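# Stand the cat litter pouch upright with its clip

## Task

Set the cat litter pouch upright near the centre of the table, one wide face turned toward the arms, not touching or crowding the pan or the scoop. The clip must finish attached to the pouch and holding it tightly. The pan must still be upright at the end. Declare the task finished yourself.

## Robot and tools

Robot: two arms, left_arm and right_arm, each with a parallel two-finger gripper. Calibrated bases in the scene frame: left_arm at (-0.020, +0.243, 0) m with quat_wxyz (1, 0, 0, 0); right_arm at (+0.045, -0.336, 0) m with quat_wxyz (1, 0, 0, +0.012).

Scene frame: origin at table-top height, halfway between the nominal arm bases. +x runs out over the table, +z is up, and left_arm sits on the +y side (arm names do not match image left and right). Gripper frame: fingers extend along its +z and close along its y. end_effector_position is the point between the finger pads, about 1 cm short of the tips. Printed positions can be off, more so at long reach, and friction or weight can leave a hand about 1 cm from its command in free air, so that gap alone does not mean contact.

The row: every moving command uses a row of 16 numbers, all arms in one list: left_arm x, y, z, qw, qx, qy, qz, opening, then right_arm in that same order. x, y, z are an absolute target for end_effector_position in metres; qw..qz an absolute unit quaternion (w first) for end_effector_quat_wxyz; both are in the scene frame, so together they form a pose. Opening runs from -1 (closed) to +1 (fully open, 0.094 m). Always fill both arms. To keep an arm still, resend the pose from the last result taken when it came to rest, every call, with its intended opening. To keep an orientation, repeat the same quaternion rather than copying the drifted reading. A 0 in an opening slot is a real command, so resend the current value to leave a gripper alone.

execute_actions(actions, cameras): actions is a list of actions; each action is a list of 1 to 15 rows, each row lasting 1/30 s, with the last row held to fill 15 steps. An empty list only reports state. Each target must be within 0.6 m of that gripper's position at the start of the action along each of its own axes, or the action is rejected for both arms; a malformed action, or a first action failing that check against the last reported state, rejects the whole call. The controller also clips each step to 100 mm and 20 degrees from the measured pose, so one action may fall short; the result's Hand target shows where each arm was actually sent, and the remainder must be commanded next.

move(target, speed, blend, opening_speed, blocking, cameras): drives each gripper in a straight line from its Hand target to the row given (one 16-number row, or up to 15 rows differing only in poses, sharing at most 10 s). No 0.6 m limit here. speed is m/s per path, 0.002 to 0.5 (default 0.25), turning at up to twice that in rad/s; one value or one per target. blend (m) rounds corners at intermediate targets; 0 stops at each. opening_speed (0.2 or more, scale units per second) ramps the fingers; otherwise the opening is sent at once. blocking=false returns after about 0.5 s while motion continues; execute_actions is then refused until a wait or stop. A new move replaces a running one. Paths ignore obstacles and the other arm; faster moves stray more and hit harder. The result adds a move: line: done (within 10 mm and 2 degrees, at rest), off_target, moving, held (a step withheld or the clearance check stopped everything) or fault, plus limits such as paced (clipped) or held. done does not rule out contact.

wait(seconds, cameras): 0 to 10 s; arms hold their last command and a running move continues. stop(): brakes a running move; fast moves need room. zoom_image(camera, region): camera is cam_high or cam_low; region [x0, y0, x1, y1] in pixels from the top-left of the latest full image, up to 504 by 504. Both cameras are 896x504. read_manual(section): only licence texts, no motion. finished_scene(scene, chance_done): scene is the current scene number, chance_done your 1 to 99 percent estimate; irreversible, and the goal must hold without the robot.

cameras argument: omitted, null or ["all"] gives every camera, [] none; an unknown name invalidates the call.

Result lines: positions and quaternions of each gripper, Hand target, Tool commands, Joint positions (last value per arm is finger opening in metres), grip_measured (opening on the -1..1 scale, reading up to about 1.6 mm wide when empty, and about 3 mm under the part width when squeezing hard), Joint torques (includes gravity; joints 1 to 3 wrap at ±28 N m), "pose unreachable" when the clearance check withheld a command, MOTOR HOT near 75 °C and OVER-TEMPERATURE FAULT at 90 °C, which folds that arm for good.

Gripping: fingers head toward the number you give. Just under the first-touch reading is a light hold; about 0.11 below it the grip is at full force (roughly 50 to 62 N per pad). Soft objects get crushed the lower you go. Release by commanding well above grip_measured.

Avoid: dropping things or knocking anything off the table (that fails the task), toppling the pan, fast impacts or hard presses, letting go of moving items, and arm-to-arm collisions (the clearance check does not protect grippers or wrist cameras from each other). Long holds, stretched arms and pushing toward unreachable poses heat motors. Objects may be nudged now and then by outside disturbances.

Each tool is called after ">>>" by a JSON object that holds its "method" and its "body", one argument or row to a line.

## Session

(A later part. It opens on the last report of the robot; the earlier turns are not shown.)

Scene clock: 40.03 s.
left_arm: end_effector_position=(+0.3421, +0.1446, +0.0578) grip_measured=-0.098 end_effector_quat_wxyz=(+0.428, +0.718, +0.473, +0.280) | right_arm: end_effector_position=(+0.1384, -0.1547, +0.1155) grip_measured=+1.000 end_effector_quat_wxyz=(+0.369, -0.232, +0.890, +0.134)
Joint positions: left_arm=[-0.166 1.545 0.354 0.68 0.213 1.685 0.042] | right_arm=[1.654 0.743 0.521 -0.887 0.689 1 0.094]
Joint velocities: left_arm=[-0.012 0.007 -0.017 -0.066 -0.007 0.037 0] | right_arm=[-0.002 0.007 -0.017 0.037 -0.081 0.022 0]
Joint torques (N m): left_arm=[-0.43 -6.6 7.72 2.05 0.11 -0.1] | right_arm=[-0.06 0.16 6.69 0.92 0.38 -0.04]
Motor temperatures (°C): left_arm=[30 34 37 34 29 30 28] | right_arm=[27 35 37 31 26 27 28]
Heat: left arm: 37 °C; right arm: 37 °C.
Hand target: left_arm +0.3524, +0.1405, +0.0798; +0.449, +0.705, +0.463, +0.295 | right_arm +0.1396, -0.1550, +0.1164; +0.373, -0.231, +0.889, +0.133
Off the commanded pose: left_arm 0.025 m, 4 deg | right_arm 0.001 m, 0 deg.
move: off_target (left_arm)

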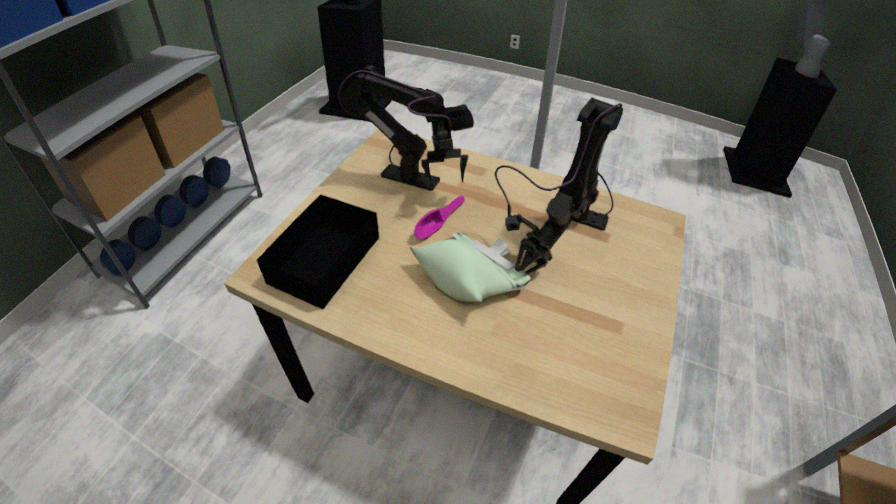

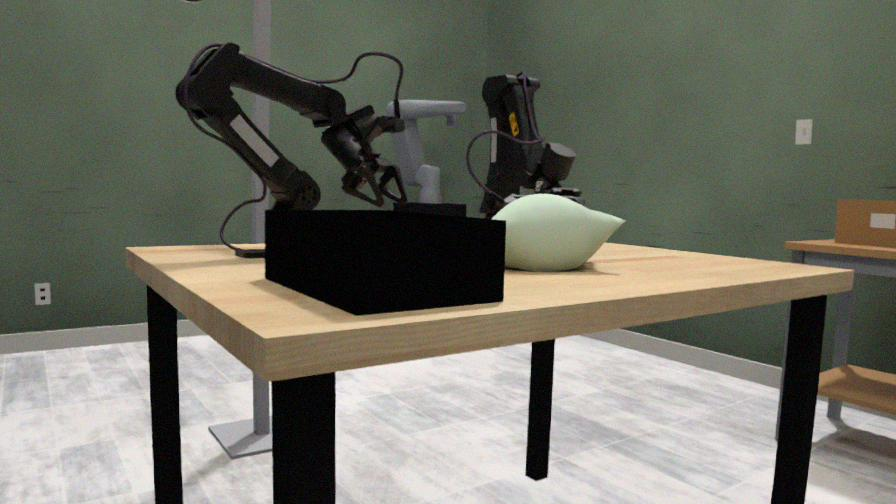

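>>> {"method": "move", "body": {
  "target": [0.3540, 0.1400, 0.088, 0.5483, 0.6308, 0.4144, 0.3602, -0.1, 0.1396, -0.1550, 0.1164, 0.373, -0.231, 0.889, 0.133, 1.0],
  "speed": 0.08
}}

>>> {"method": "zoom_image", "body": {
  "camera": "cam_high",
  "region": [400, 210, 550, 320]
}}

>>> {"method": "zoom_image", "body": {
  "camera": "cam_high",
  "region": [490, 220, 570, 300]
}}

Scene clock: 43.43 s.
left_arm: end_effector_position=(+0.3531, +0.1423, +0.0729) grip_measured=-0.098 end_effector_quat_wxyz=(+0.525, +0.648, +0.426, +0.350) | right_arm: end_effector_position=(+0.1384, -0.1547, +0.1155) grip_measured=+1.000 end_effector_quat_wxyz=(+0.369, -0.232, +0.890, +0.134)
Joint positions: left_arm=[-0.153 1.865 0.251 1.403 0.244 1.629 0.042] | right_arm=[1.654 0.743 0.521 -0.887 0.689 1 0.094]
Joint velocities: left_arm=[-0.017 -0.007 -0.007 0.037 -0.037 -0.037 0] | right_arm=[-0.007 -0.012 -0.012 -0.022 -0.007 -0.022 0]
Joint torques (N m): left_arm=[0.01 -4.98 3.49 2.74 0.22 -0.19] | right_arm=[-0.27 0.21 6.23 0.95 0.37 -0.01]
Motor temperatures (°C): left_arm=[30 34 37 35 29 30 28] | right_arm=[27 35 37 31 26 27 28]
Heat: left arm: 37 °C; right arm: 37 °C.
Hand target: left_arm +0.3551, +0.1397, +0.0872; +0.548, +0.634, +0.412, +0.358 | right_arm +0.1396, -0.1550, +0.1164; +0.373, -0.231, +0.889, +0.133
Off the commanded pose: left_arm 0.015 m, 4 deg | right_arm 0.001 m, 0 deg.
move: off_target (left_arm)

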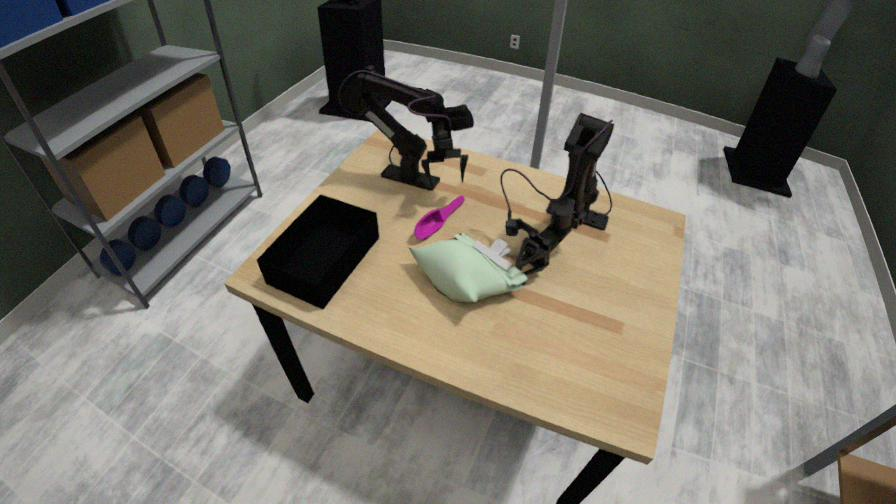

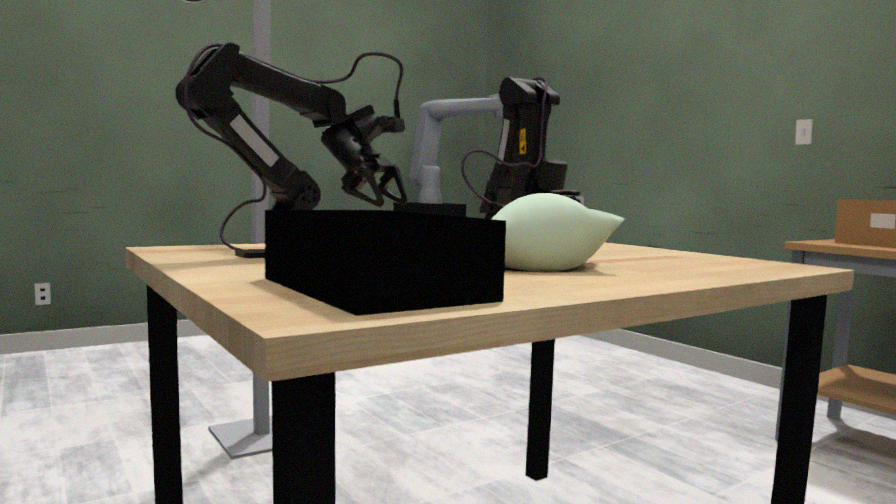

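Scaled by 3.360.

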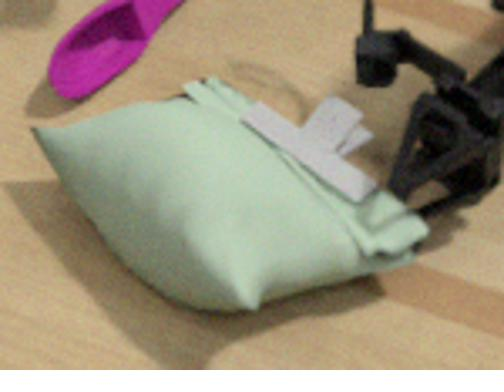

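Scaled by 6.300.

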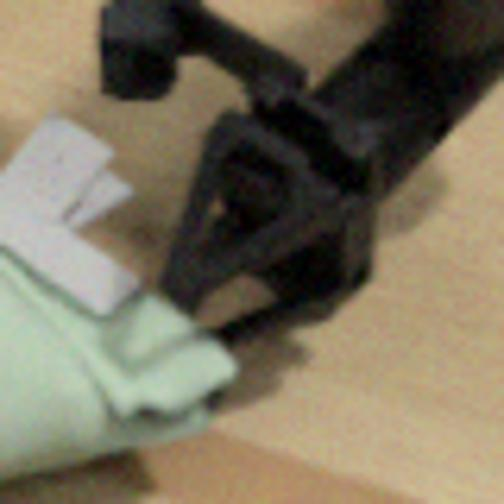

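>>> {"method": "move", "body": {
  "target": [0.3655, 0.1350, 0.090, 0.5483, 0.6308, 0.4144, 0.3602, -0.1, 0.1396, -0.1550, 0.1164, 0.373, -0.231, 0.889, 0.133, 1.0],
  "speed": 0.05
}}

>>> {"method": "zoom_image", "body": {
  "camera": "cam_high",
  "region": [490, 220, 570, 300]
}}

Scene clock: 45.10 s.
left_arm: end_effector_position=(+0.3577, +0.1415, +0.0762) grip_measured=-0.098 end_effector_quat_wxyz=(+0.528, +0.644, +0.427, +0.353) | right_arm: end_effector_position=(+0.1384, -0.1547, +0.1155) grip_measured=+1.000 end_effector_quat_wxyz=(+0.369, -0.232, +0.890, +0.134)
Joint positions: left_arm=[-0.159 1.865 0.266 1.399 0.232 1.622 0.042] | right_arm=[1.654 0.743 0.521 -0.887 0.689 1 0.094]
Joint velocities: left_arm=[-0.002 0.002 0.007 -0.007 0.007 -0.095 0] | right_arm=[0.002 -0.002 0.002 -0.037 0.037 0.007 0]
Joint torques (N m): left_arm=[-0.64 -4.81 5.7 2.42 0.09 -0.13] | right_arm=[-0.24 -0.02 6.45 0.96 0.39 -0.04]
Motor temperatures (°C): left_arm=[30 34 37 36 29 30 28] | right_arm=[27 35 37 31 26 27 28]
Heat: left arm: 37 °C; right arm: 37 °C.
Hand target: left_arm +0.3652, +0.1351, +0.0898; +0.548, +0.632, +0.414, +0.360 | right_arm +0.1396, -0.1550, +0.1164; +0.373, -0.231, +0.889, +0.133
Off the commanded pose: left_arm 0.017 m, 3 deg | right_arm 0.001 m, 0 deg.
move: off_target (left_arm)

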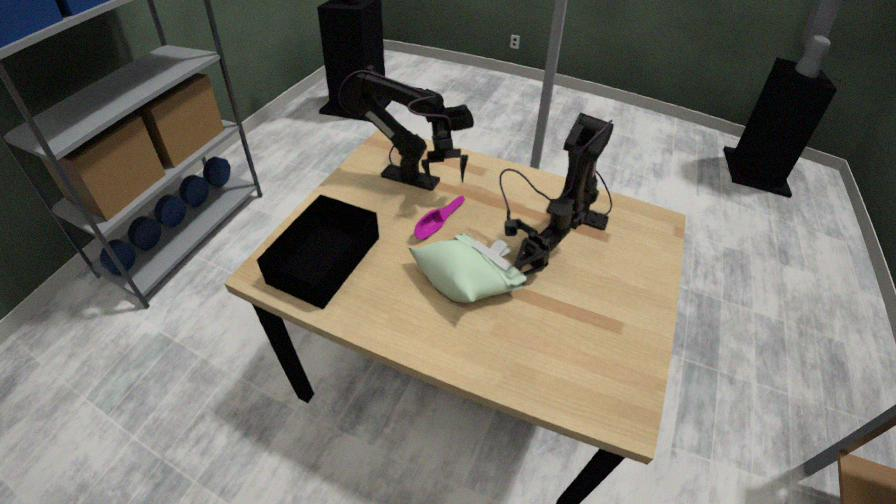

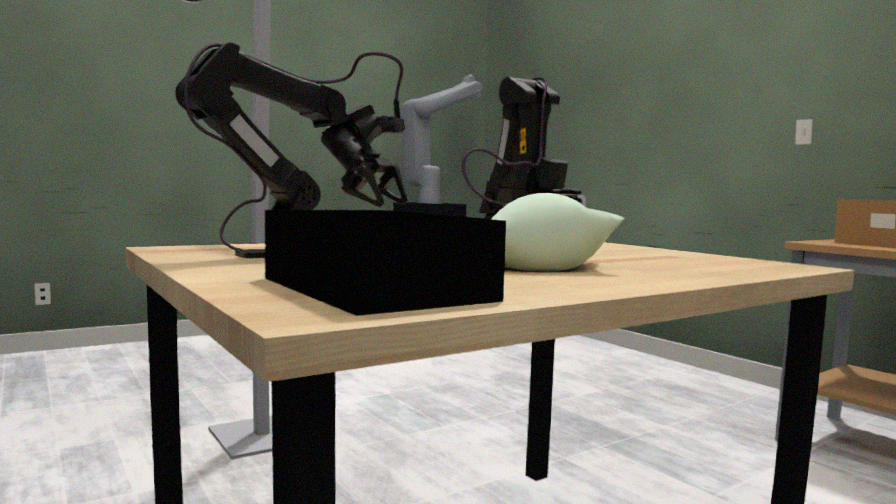

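Scaled by 6.300.

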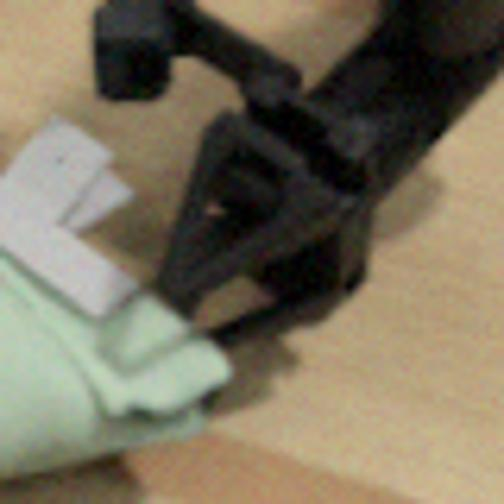

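>>> {"method": "move", "body": {
  "target": [0.3655, 0.1350, 0.090, 0.5483, 0.6308, 0.4144, 0.3602, -0.9, 0.1396, -0.1550, 0.1164, 0.373, -0.231, 0.889, 0.133, 1.0],
  "speed": 0.05,
  "opening_speed": 0.4
}}

>>> {"method": "zoom_image", "body": {
  "camera": "cam_high",
  "region": [490, 220, 570, 300]
}}

>>> {"method": "zoom_image", "body": {
  "camera": "cam_high",
  "region": [400, 210, 550, 320]
}}

Scene clock: 47.43 s.
left_arm: end_effector_position=(+0.3565, +0.1399, +0.0728) grip_measured=-0.897 end_effector_quat_wxyz=(+0.525, +0.648, +0.429, +0.348) | right_arm: end_effector_position=(+0.1384, -0.1547, +0.1155) grip_measured=+1.000 end_effector_quat_wxyz=(+0.369, -0.232, +0.890, +0.134)
Joint positions: left_arm=[-0.164 1.865 0.266 1.384 0.232 1.621 0.005] | right_arm=[1.654 0.743 0.521 -0.887 0.689 1 0.094]
Joint velocities: left_arm=[-0.017 0.002 -0.012 -0.037 0.022 0.007 0] | right_arm=[-0.012 0.002 0.017 0.007 -0.007 0.037 0]
Joint torques (N m): left_arm=[-0.46 -4.93 5.76 2.57 0.08 -0.18] | right_arm=[-0.08 0.27 6.48 0.93 0.42 -0.01]
Motor temperatures (°C): left_arm=[30 34 37 36 29 30 28] | right_arm=[27 35 37 32 26 27 28]
Heat: left arm: 37 °C; right arm: 37 °C.
Hand target: left_arm +0.3649, +0.1350, +0.0898; +0.548, +0.632, +0.414, +0.359 | right_arm +0.1396, -0.1550, +0.1164; +0.373, -0.231, +0.889, +0.133
Off the commanded pose: left_arm 0.020 m, 4 deg | right_arm 0.001 m, 0 deg.
move: off_target (left_arm)

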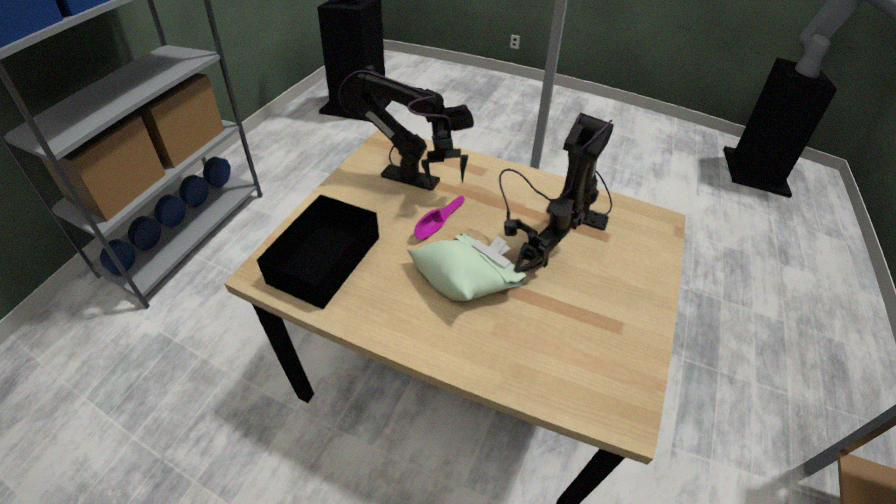

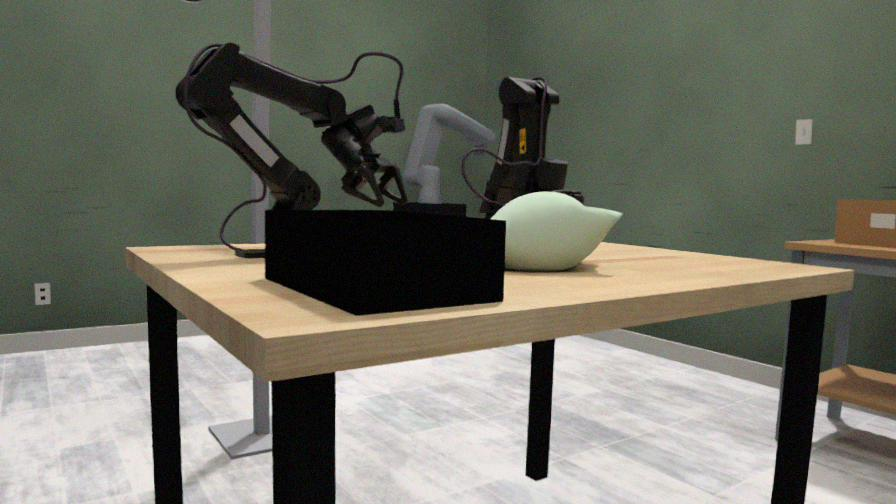

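Scaled by 6.300.

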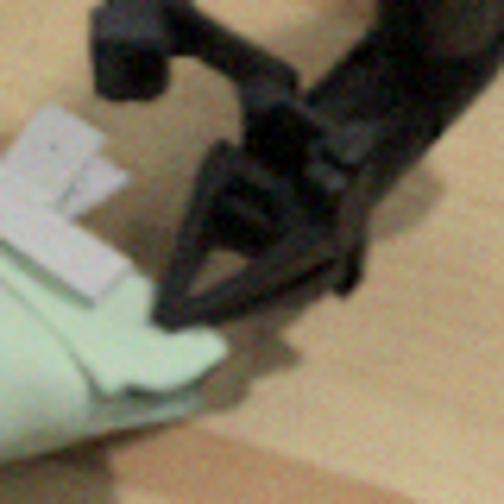

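Scaled by 3.360.

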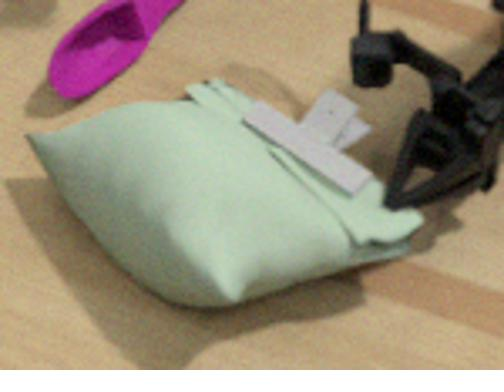

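>>> {"method": "move", "body": {
  "target": [0.3655, 0.1350, 0.090, 0.5483, 0.6308, 0.4144, 0.3602, -1.0, 0.1396, -0.1550, 0.1164, 0.373, -0.231, 0.889, 0.133, 1.0],
  "speed": 0.05,
  "opening_speed": 0.4
}}

>>> {"method": "zoom_image", "body": {
  "camera": "cam_high",
  "region": [490, 240, 550, 300]
}}

Scene clock: 48.30 s.
left_arm: end_effector_position=(+0.3566, +0.1404, +0.0726) grip_measured=-0.989 end_effector_quat_wxyz=(+0.524, +0.647, +0.430, +0.348) | right_arm: end_effector_position=(+0.1384, -0.1547, +0.1155) grip_measured=+1.000 end_effector_quat_wxyz=(+0.369, -0.232, +0.890, +0.134)
Joint positions: left_arm=[-0.164 1.865 0.266 1.383 0.229 1.621 0.001] | right_arm=[1.654 0.743 0.521 -0.887 0.689 1 0.094]
Joint velocities: left_arm=[-0.002 0.002 0.027 -0.037 0.037 0.007 0] | right_arm=[-0.002 -0.002 -0.002 -0.066 -0.022 0.022 0]
Joint torques (N m): left_arm=[-0.42 -4.9 5.53 2.58 0.15 -0.15] | right_arm=[-0.24 0.14 6.49 0.95 0.36 -0.02]
Motor temperatures (°C): left_arm=[30 34 37 37 29 30 28] | right_arm=[27 35 37 32 26 27 28]
Heat: left arm: 37 °C; right arm: 37 °C.
Hand target: left_arm +0.3650, +0.1351, +0.0898; +0.548, +0.632, +0.414, +0.360 | right_arm +0.1396, -0.1550, +0.1164; +0.373, -0.231, +0.889, +0.133
Off the commanded pose: left_arm 0.020 m, 4 deg | right_arm 0.001 m, 0 deg.
move: off_target (left_arm)

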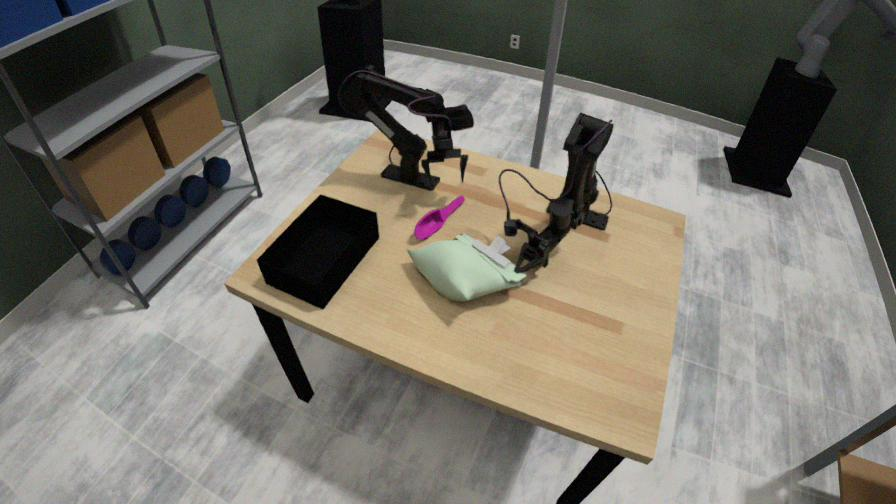

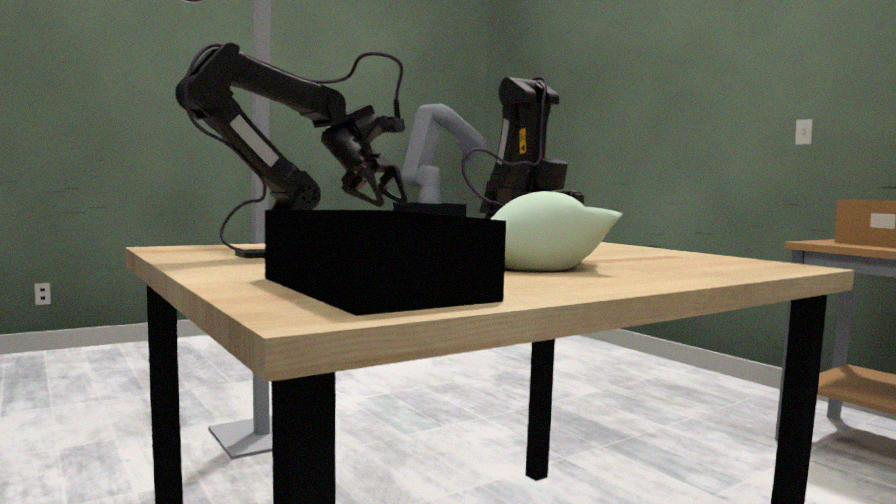

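Scaled by 8.400.

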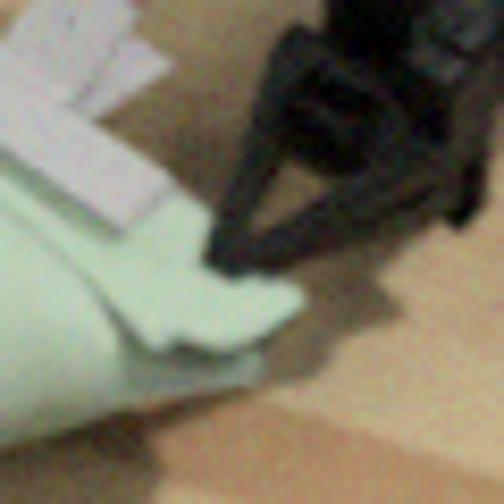

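>>> {"method": "move", "body": {
  "target": [0.3600, 0.1380, 0.115, 0.5483, 0.6308, 0.4144, 0.3602, -1.0, 0.1396, -0.1550, 0.1164, 0.373, -0.231, 0.889, 0.133, 1.0],
  "speed": 0.06
}}

>>> {"method": "zoom_image", "body": {
  "camera": "cam_high",
  "region": [400, 210, 550, 320]
}}

>>> {"method": "zoom_image", "body": {
  "camera": "cam_low",
  "region": [470, 160, 650, 290]
}}

Scene clock: 49.50 s.
left_arm: end_effector_position=(+0.3527, +0.1405, +0.0840) grip_measured=-0.989 end_effector_quat_wxyz=(+0.516, +0.655, +0.435, +0.340) | right_arm: end_effector_position=(+0.1384, -0.1547, +0.1155) grip_measured=+1.000 end_effector_quat_wxyz=(+0.369, -0.232, +0.890, +0.134)
Joint positions: left_arm=[-0.164 1.722 0.266 1.21 0.232 1.623 0.001] | right_arm=[1.654 0.743 0.521 -0.887 0.689 1 0.094]
Joint velocities: left_arm=[-0.012 0.002 -0.017 0.051 -0.051 -0.007 -0.001] | right_arm=[-0.007 -0.012 -0.002 -0.037 -0.022 0.066 0]
Joint torques (N m): left_arm=[0.32 -7.99 5.72 2.51 0.24 -0.12] | right_arm=[-0.25 0.21 6.42 0.91 0.42 -0.05]
Motor temperatures (°C): left_arm=[30 34 37 37 29 30 28] | right_arm=[27 35 37 32 26 27 28]
Heat: left arm: 37 °C; right arm: 37 °C.
Hand target: left_arm +0.3599, +0.1380, +0.1144; +0.548, +0.632, +0.413, +0.360 | right_arm +0.1396, -0.1550, +0.1164; +0.373, -0.231, +0.889, +0.133
Off the commanded pose: left_arm 0.032 m, 6 deg | right_arm 0.001 m, 0 deg.
move: off_target (left_arm)

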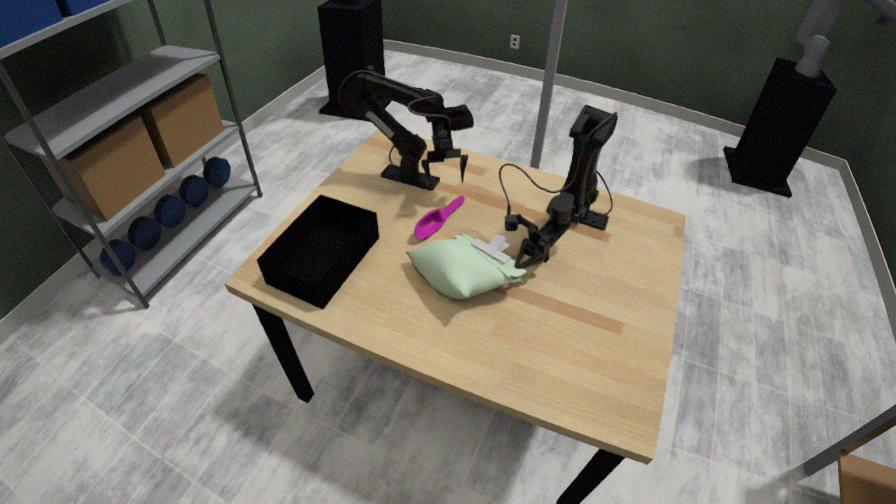

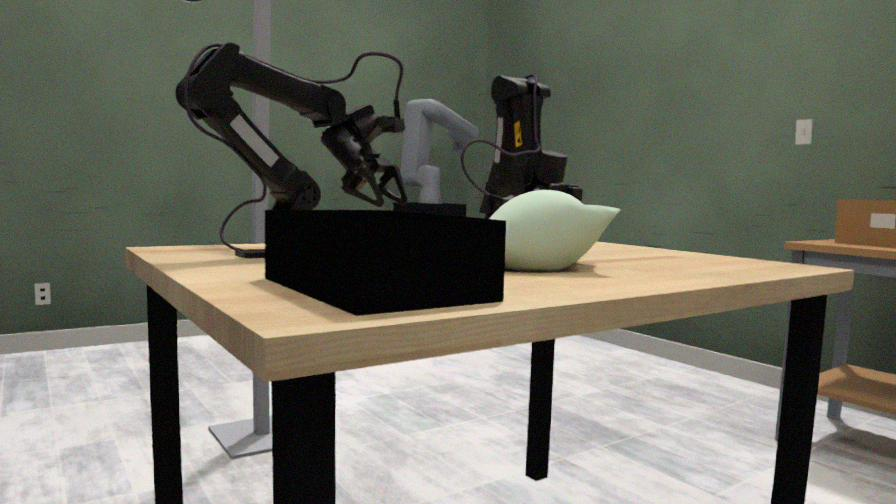

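Scaled by 3.360.

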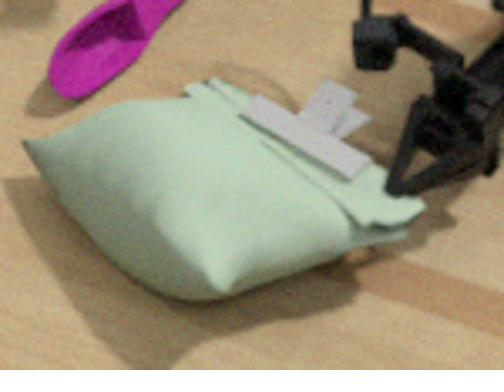

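Scaled by 2.800.

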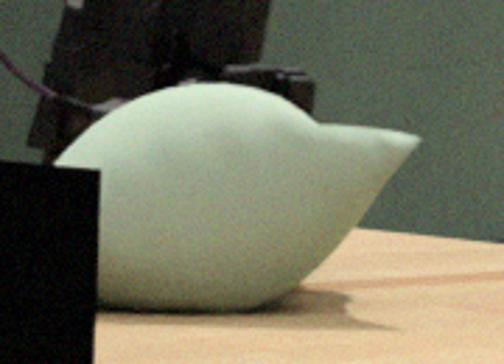

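>>> {"method": "move", "body": {
  "target": [
    [0.3600, 0.1380, 0.097, 0.5483, 0.6308, 0.4144, 0.3602, -1.0, 0.22, -0.16, 0.16, 0.4830, -0.8365, 0.2241, -0.1294, 0.064],
    [0.3600, 0.1380, 0.097, 0.5483, 0.6308, 0.4144, 0.3602, -1.0, 0.252, -0.094, 0.075, 0.4830, -0.8365, 0.2241, -0.1294, 0.064]
  ],
  "speed": [0.3, 0.15]
}}

>>> {"method": "zoom_image", "body": {
  "camera": "cam_high",
  "region": [390, 190, 550, 320]
}}

>>> {"method": "zoom_image", "body": {
  "camera": "cam_high",
  "region": [420, 190, 490, 260]
}}

Scene clock: 56.27 s.
left_arm: end_effector_position=(+0.3557, +0.1396, +0.0805) grip_measured=-0.989 end_effector_quat_wxyz=(+0.525, +0.649, +0.427, +0.348) | right_arm: end_effector_position=(+0.2631, -0.0940, +0.0884) grip_measured=+0.065 end_effector_quat_wxyz=(-0.494, +0.831, -0.208, +0.150)
Joint positions: left_arm=[-0.164 1.805 0.266 1.324 0.234 1.625 0.001] | right_arm=[0.631 1.151 0.257 0.378 -0.332 -1.802 0.05]
Joint velocities: left_arm=[-0.022 -0.007 -0.012 0.007 -0.066 0.007 0.001] | right_arm=[-0.007 -0.007 -0.017 -0.022 -0.125 0.007 0]
Joint torques (N m): left_arm=[0.25 -4.82 4.6 2.74 0.21 -0.13] | right_arm=[0.59 -2.18 4.67 1.68 -0.06 0.19]
Motor temperatures (°C): left_arm=[30 35 37 38 29 30 28] | right_arm=[27 35 37 33 26 27 28]
Heat: left arm: 38 °C; right arm: 37 °C.
Hand target: left_arm +0.3600, +0.1379, +0.0967; +0.547, +0.632, +0.414, +0.359 | right_arm +0.2564, -0.0960, +0.0782; -0.487, +0.835, -0.216, +0.136
Off the commanded pose: left_arm 0.017 m, 4 deg | right_arm 0.017 m, 3 deg.
move: off_target (left_arm, right_arm)

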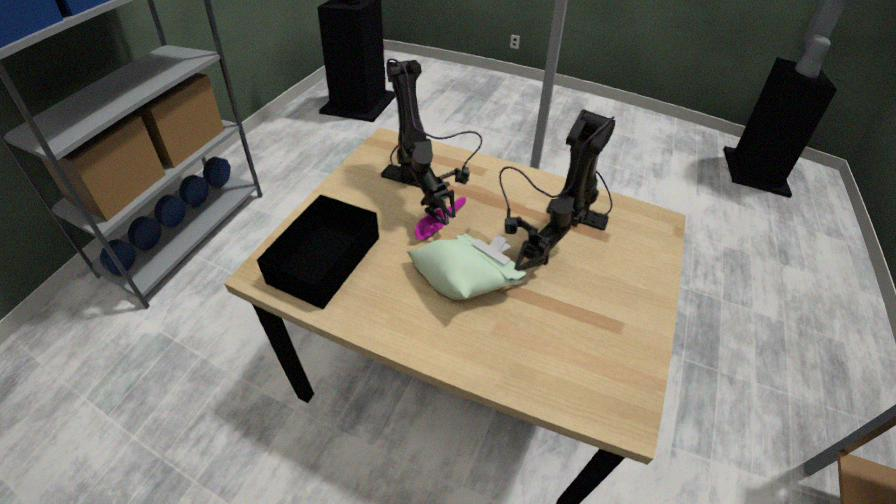

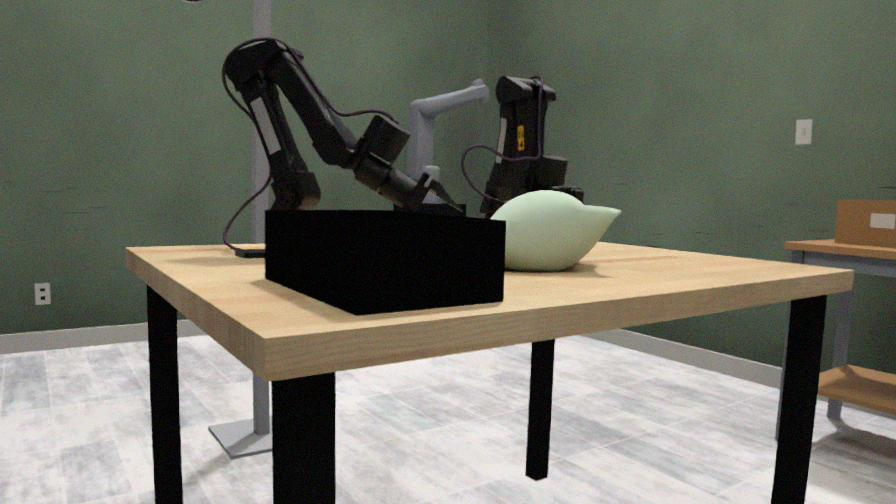

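Scaled by 3.150.

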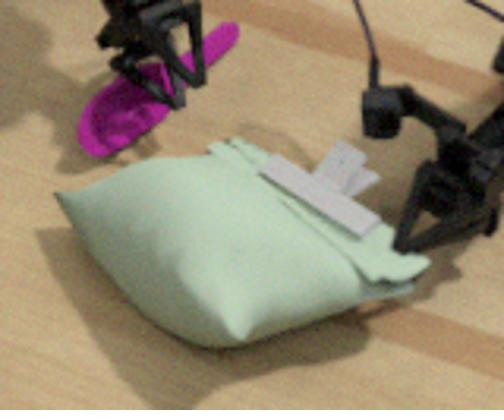

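Scaled by 7.200.

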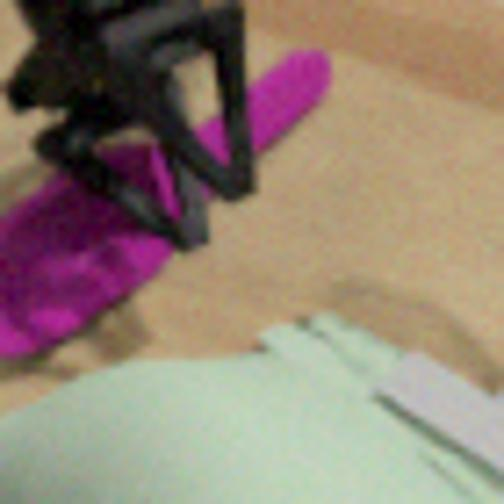

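>>> {"method": "execute_actions", "body": {
  "actions": []
}}

Scene clock: 56.80 s.
left_arm: end_effector_position=(+0.3557, +0.1396, +0.0805) grip_measured=-0.989 end_effector_quat_wxyz=(+0.525, +0.649, +0.427, +0.348) | right_arm: end_effector_position=(+0.2631, -0.0939, +0.0885) grip_measured=+0.065 end_effector_quat_wxyz=(-0.495, +0.831, -0.208, +0.150)
Joint positions: left_arm=[-0.164 1.805 0.266 1.324 0.234 1.625 0.001] | right_arm=[0.631 1.151 0.257 0.378 -0.332 -1.801 0.05]
Joint velocities: left_arm=[0.007 -0.007 0.002 -0.037 0.037 0.007 0] | right_arm=[-0.002 -0.002 0.007 -0.095 -0.066 -0.007 0]
Joint torques (N m): left_arm=[0.32 -4.75 4.45 2.75 0.18 -0.14] | right_arm=[0.43 -1.96 4.51 1.72 -0.16 0.16]
Motor temperatures (°C): left_arm=[30 35 37 38 29 30 28] | right_arm=[27 35 37 33 26 27 28]
Heat: left arm: 38 °C; right arm: 37 °C.
Hand target: left_arm +0.3600, +0.1379, +0.0967; +0.547, +0.633, +0.414, +0.359 | right_arm +0.2564, -0.0960, +0.0782; -0.487, +0.835, -0.216, +0.136
Tool commands: left_gripper/opening=-1.0 right_gripper/opening=+0.064
Off the commanded pose: left_arm 0.017 m, 4 deg | right_arm 0.017 m, 3 deg.

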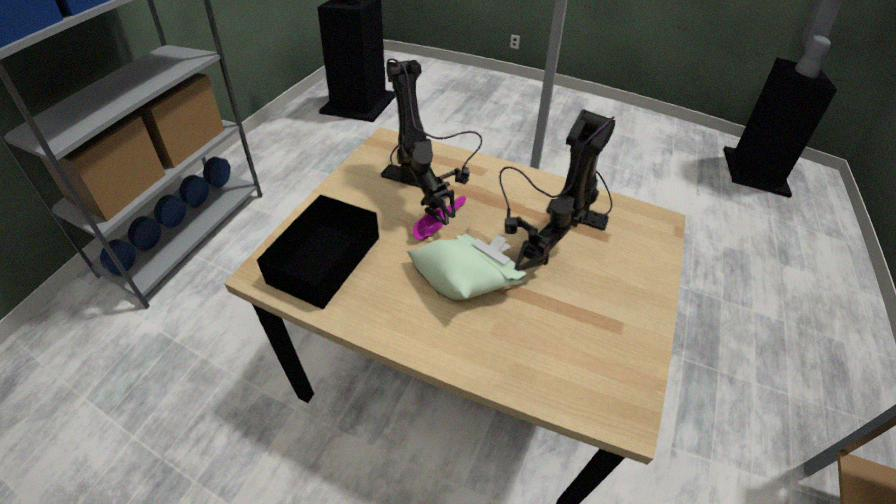

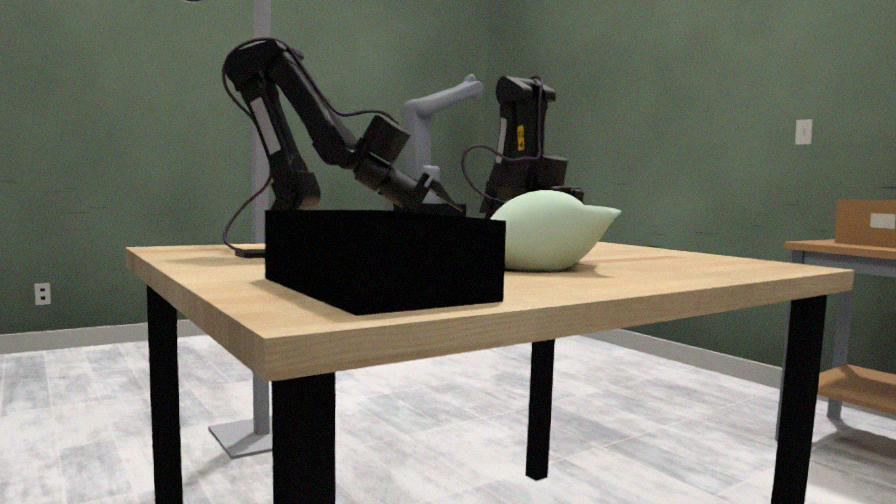

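>>> {"method": "zoom_image", "body": {
  "camera": "cam_high",
  "region": [390, 160, 570, 310]
}}

>>> {"method": "zoom_image", "body": {
  "camera": "cam_high",
  "region": [410, 190, 490, 260]
}}

Scaled by 2.800.

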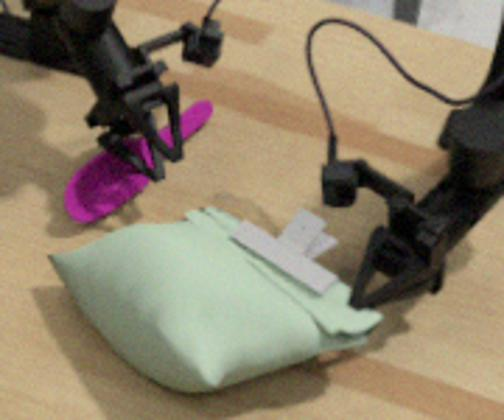

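Scaled by 6.300.

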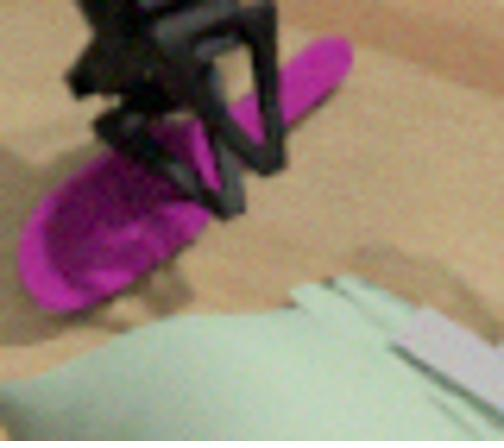

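>>> {"method": "move", "body": {
  "target": [0.3600, 0.1380, 0.097, 0.5483, 0.6308, 0.4144, 0.3602, -1.0, 0.260, -0.070, 0.047, 0.4830, -0.8365, 0.2241, -0.1294, 0.064],
  "speed": 0.06
}}

>>> {"method": "zoom_image", "body": {
  "camera": "cam_high",
  "region": [410, 190, 490, 260]
}}

Scene clock: 59.33 s.
left_arm: end_effector_position=(+0.3557, +0.1396, +0.0805) grip_measured=-0.989 end_effector_quat_wxyz=(+0.525, +0.649, +0.427, +0.348) | right_arm: end_effector_position=(+0.2691, -0.0637, +0.0663) grip_measured=+0.065 end_effector_quat_wxyz=(-0.508, +0.822, -0.211, +0.148)
Joint positions: left_arm=[-0.164 1.805 0.266 1.324 0.234 1.625 0.001] | right_arm=[0.727 1.435 0.257 0.706 -0.256 -1.732 0.05]
Joint velocities: left_arm=[-0.012 -0.022 0.017 0.051 0.007 0.007 0] | right_arm=[0.007 -0.007 -0.012 0.037 -0.037 0.007 0]
Joint torques (N m): left_arm=[0.35 -4.98 4.41 2.74 0.23 -0.17] | right_arm=[0.53 -2.71 3.55 1.43 -0.05 0.14]
Motor temperatures (°C): left_arm=[30 35 36 38 29 30 28] | right_arm=[27 35 36 34 26 27 28]
Heat: left arm: 38 °C; right arm: 36 °C.
Hand target: left_arm +0.3600, +0.1380, +0.0967; +0.547, +0.632, +0.414, +0.359 | right_arm +0.2601, -0.0700, +0.0470; -0.483, +0.836, -0.225, +0.129
Off the commanded pose: left_arm 0.017 m, 4 deg | right_arm 0.022 m, 4 deg.
move: off_target (left_arm, right_arm)

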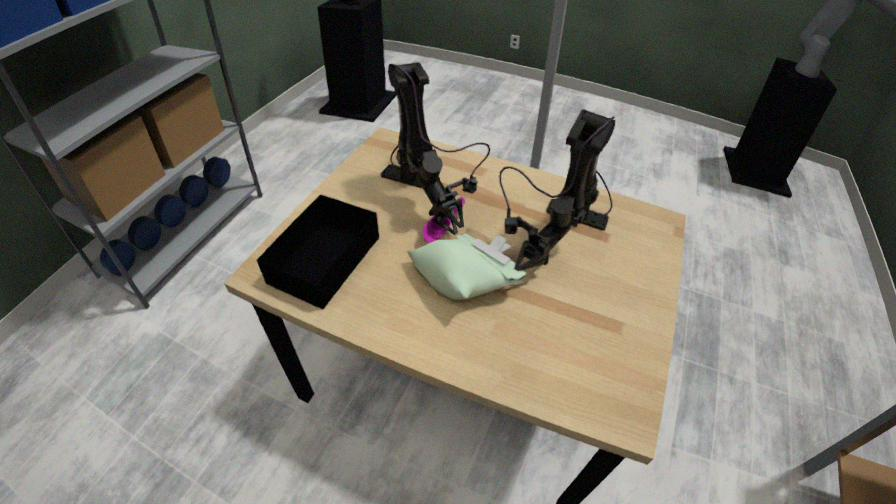

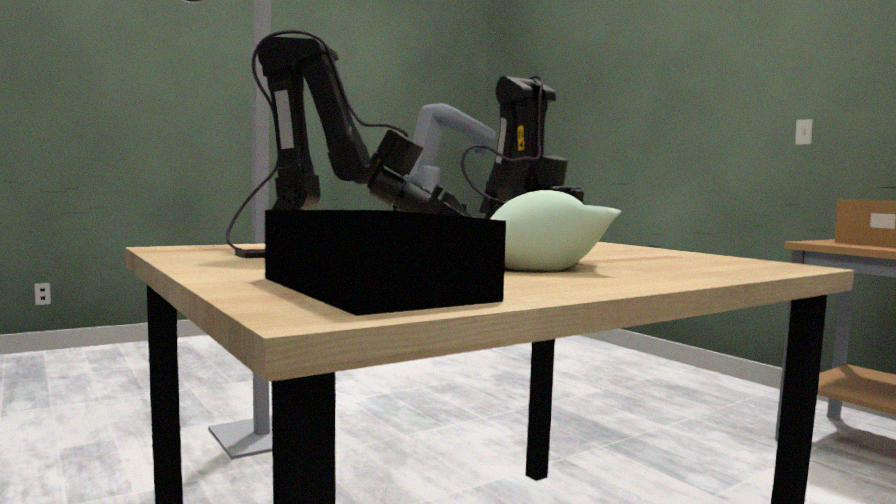

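Scaled by 6.300.

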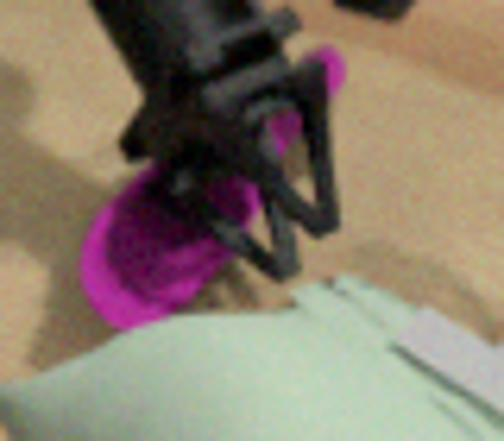

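>>> {"method": "zoom_image", "body": {
  "camera": "cam_high",
  "region": [400, 180, 500, 260]
}}

>>> {"method": "zoom_image", "body": {
  "camera": "cam_high",
  "region": [420, 195, 480, 245]
}}

Scaled by 5.040.

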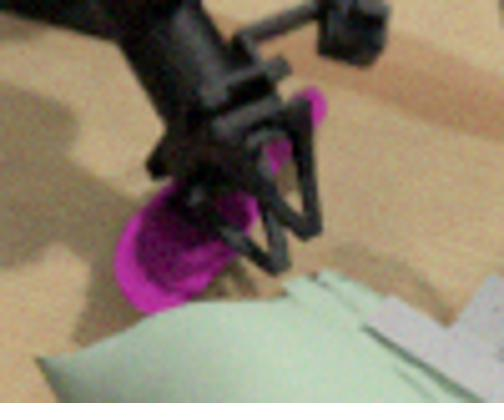

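Scaled by 8.400.

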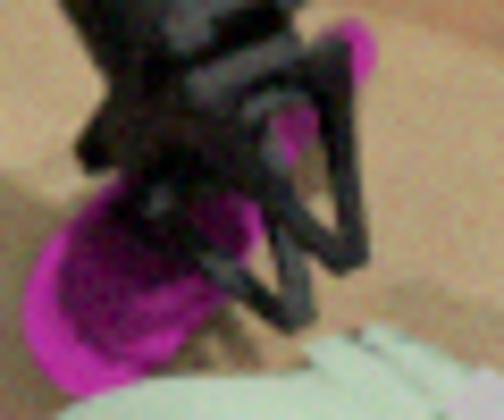

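>>> {"method": "move", "body": {
  "target": [
    [0.3600, 0.1380, 0.097, 0.5483, 0.6308, 0.4144, 0.3602, -1.0, 0.255, -0.085, 0.11, 0.4830, -0.8365, 0.2241, -0.1294, 0.064],
    [0.3600, 0.1380, 0.097, 0.5483, 0.6308, 0.4144, 0.3602, -1.0, 0.20, -0.17, 0.20, 0.4830, -0.8365, 0.2241, -0.1294, 0.064]
  ],
  "speed": 0.12,
  "blend": 0.03
}}

>>> {"method": "zoom_image", "body": {
  "camera": "cam_high",
  "region": [390, 160, 510, 270]
}}

Scene clock: 62.90 s.
left_arm: end_effector_position=(+0.3557, +0.1396, +0.0805) grip_measured=-0.989 end_effector_quat_wxyz=(+0.525, +0.649, +0.427, +0.348) | right_arm: end_effector_position=(+0.2013, -0.1701, +0.1928) grip_measured=+0.065 end_effector_quat_wxyz=(-0.478, +0.838, -0.224, +0.136)
Joint positions: left_arm=[-0.164 1.805 0.266 1.324 0.234 1.625 0.001] | right_arm=[0.376 0.499 0.579 -0.708 -0.535 -1.943 0.05]
Joint velocities: left_arm=[0.007 -0.002 -0.012 -0.007 -0.051 0.007 0] | right_arm=[-0.002 -0.002 -0.012 -0.051 0.007 -0.022 0]
Joint torques (N m): left_arm=[0.32 -4.88 4.46 2.73 0.16 -0.2] | right_arm=[-0.69 1.1 9.36 1.3 -0.45 0.02]
Motor temperatures (°C): left_arm=[30 34 36 39 29 30 28] | right_arm=[27 35 37 34 26 27 28]
Heat: left arm: 39 °C; right arm: 37 °C.
Hand target: left_arm +0.3600, +0.1380, +0.0967; +0.547, +0.632, +0.414, +0.359 | right_arm +0.1978, -0.1703, +0.2015; -0.483, +0.836, -0.224, +0.132
Off the commanded pose: left_arm 0.017 m, 4 deg | right_arm 0.007 m, 1 deg.
move: off_target (left_arm)

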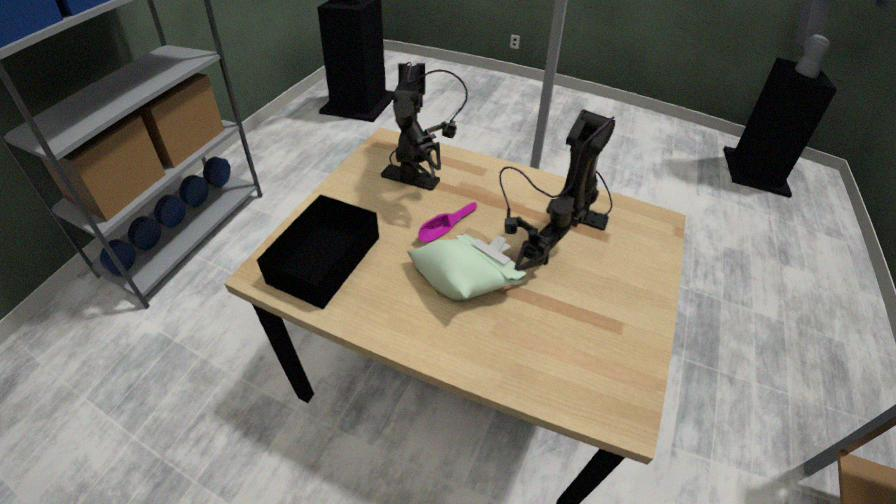

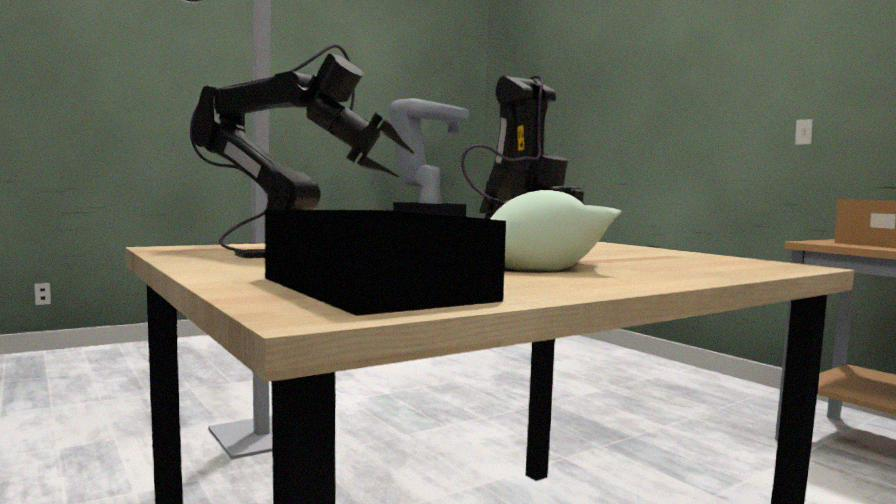

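Scaled by 4.200.

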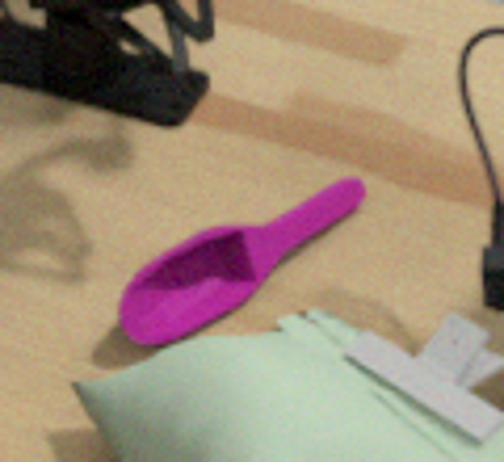

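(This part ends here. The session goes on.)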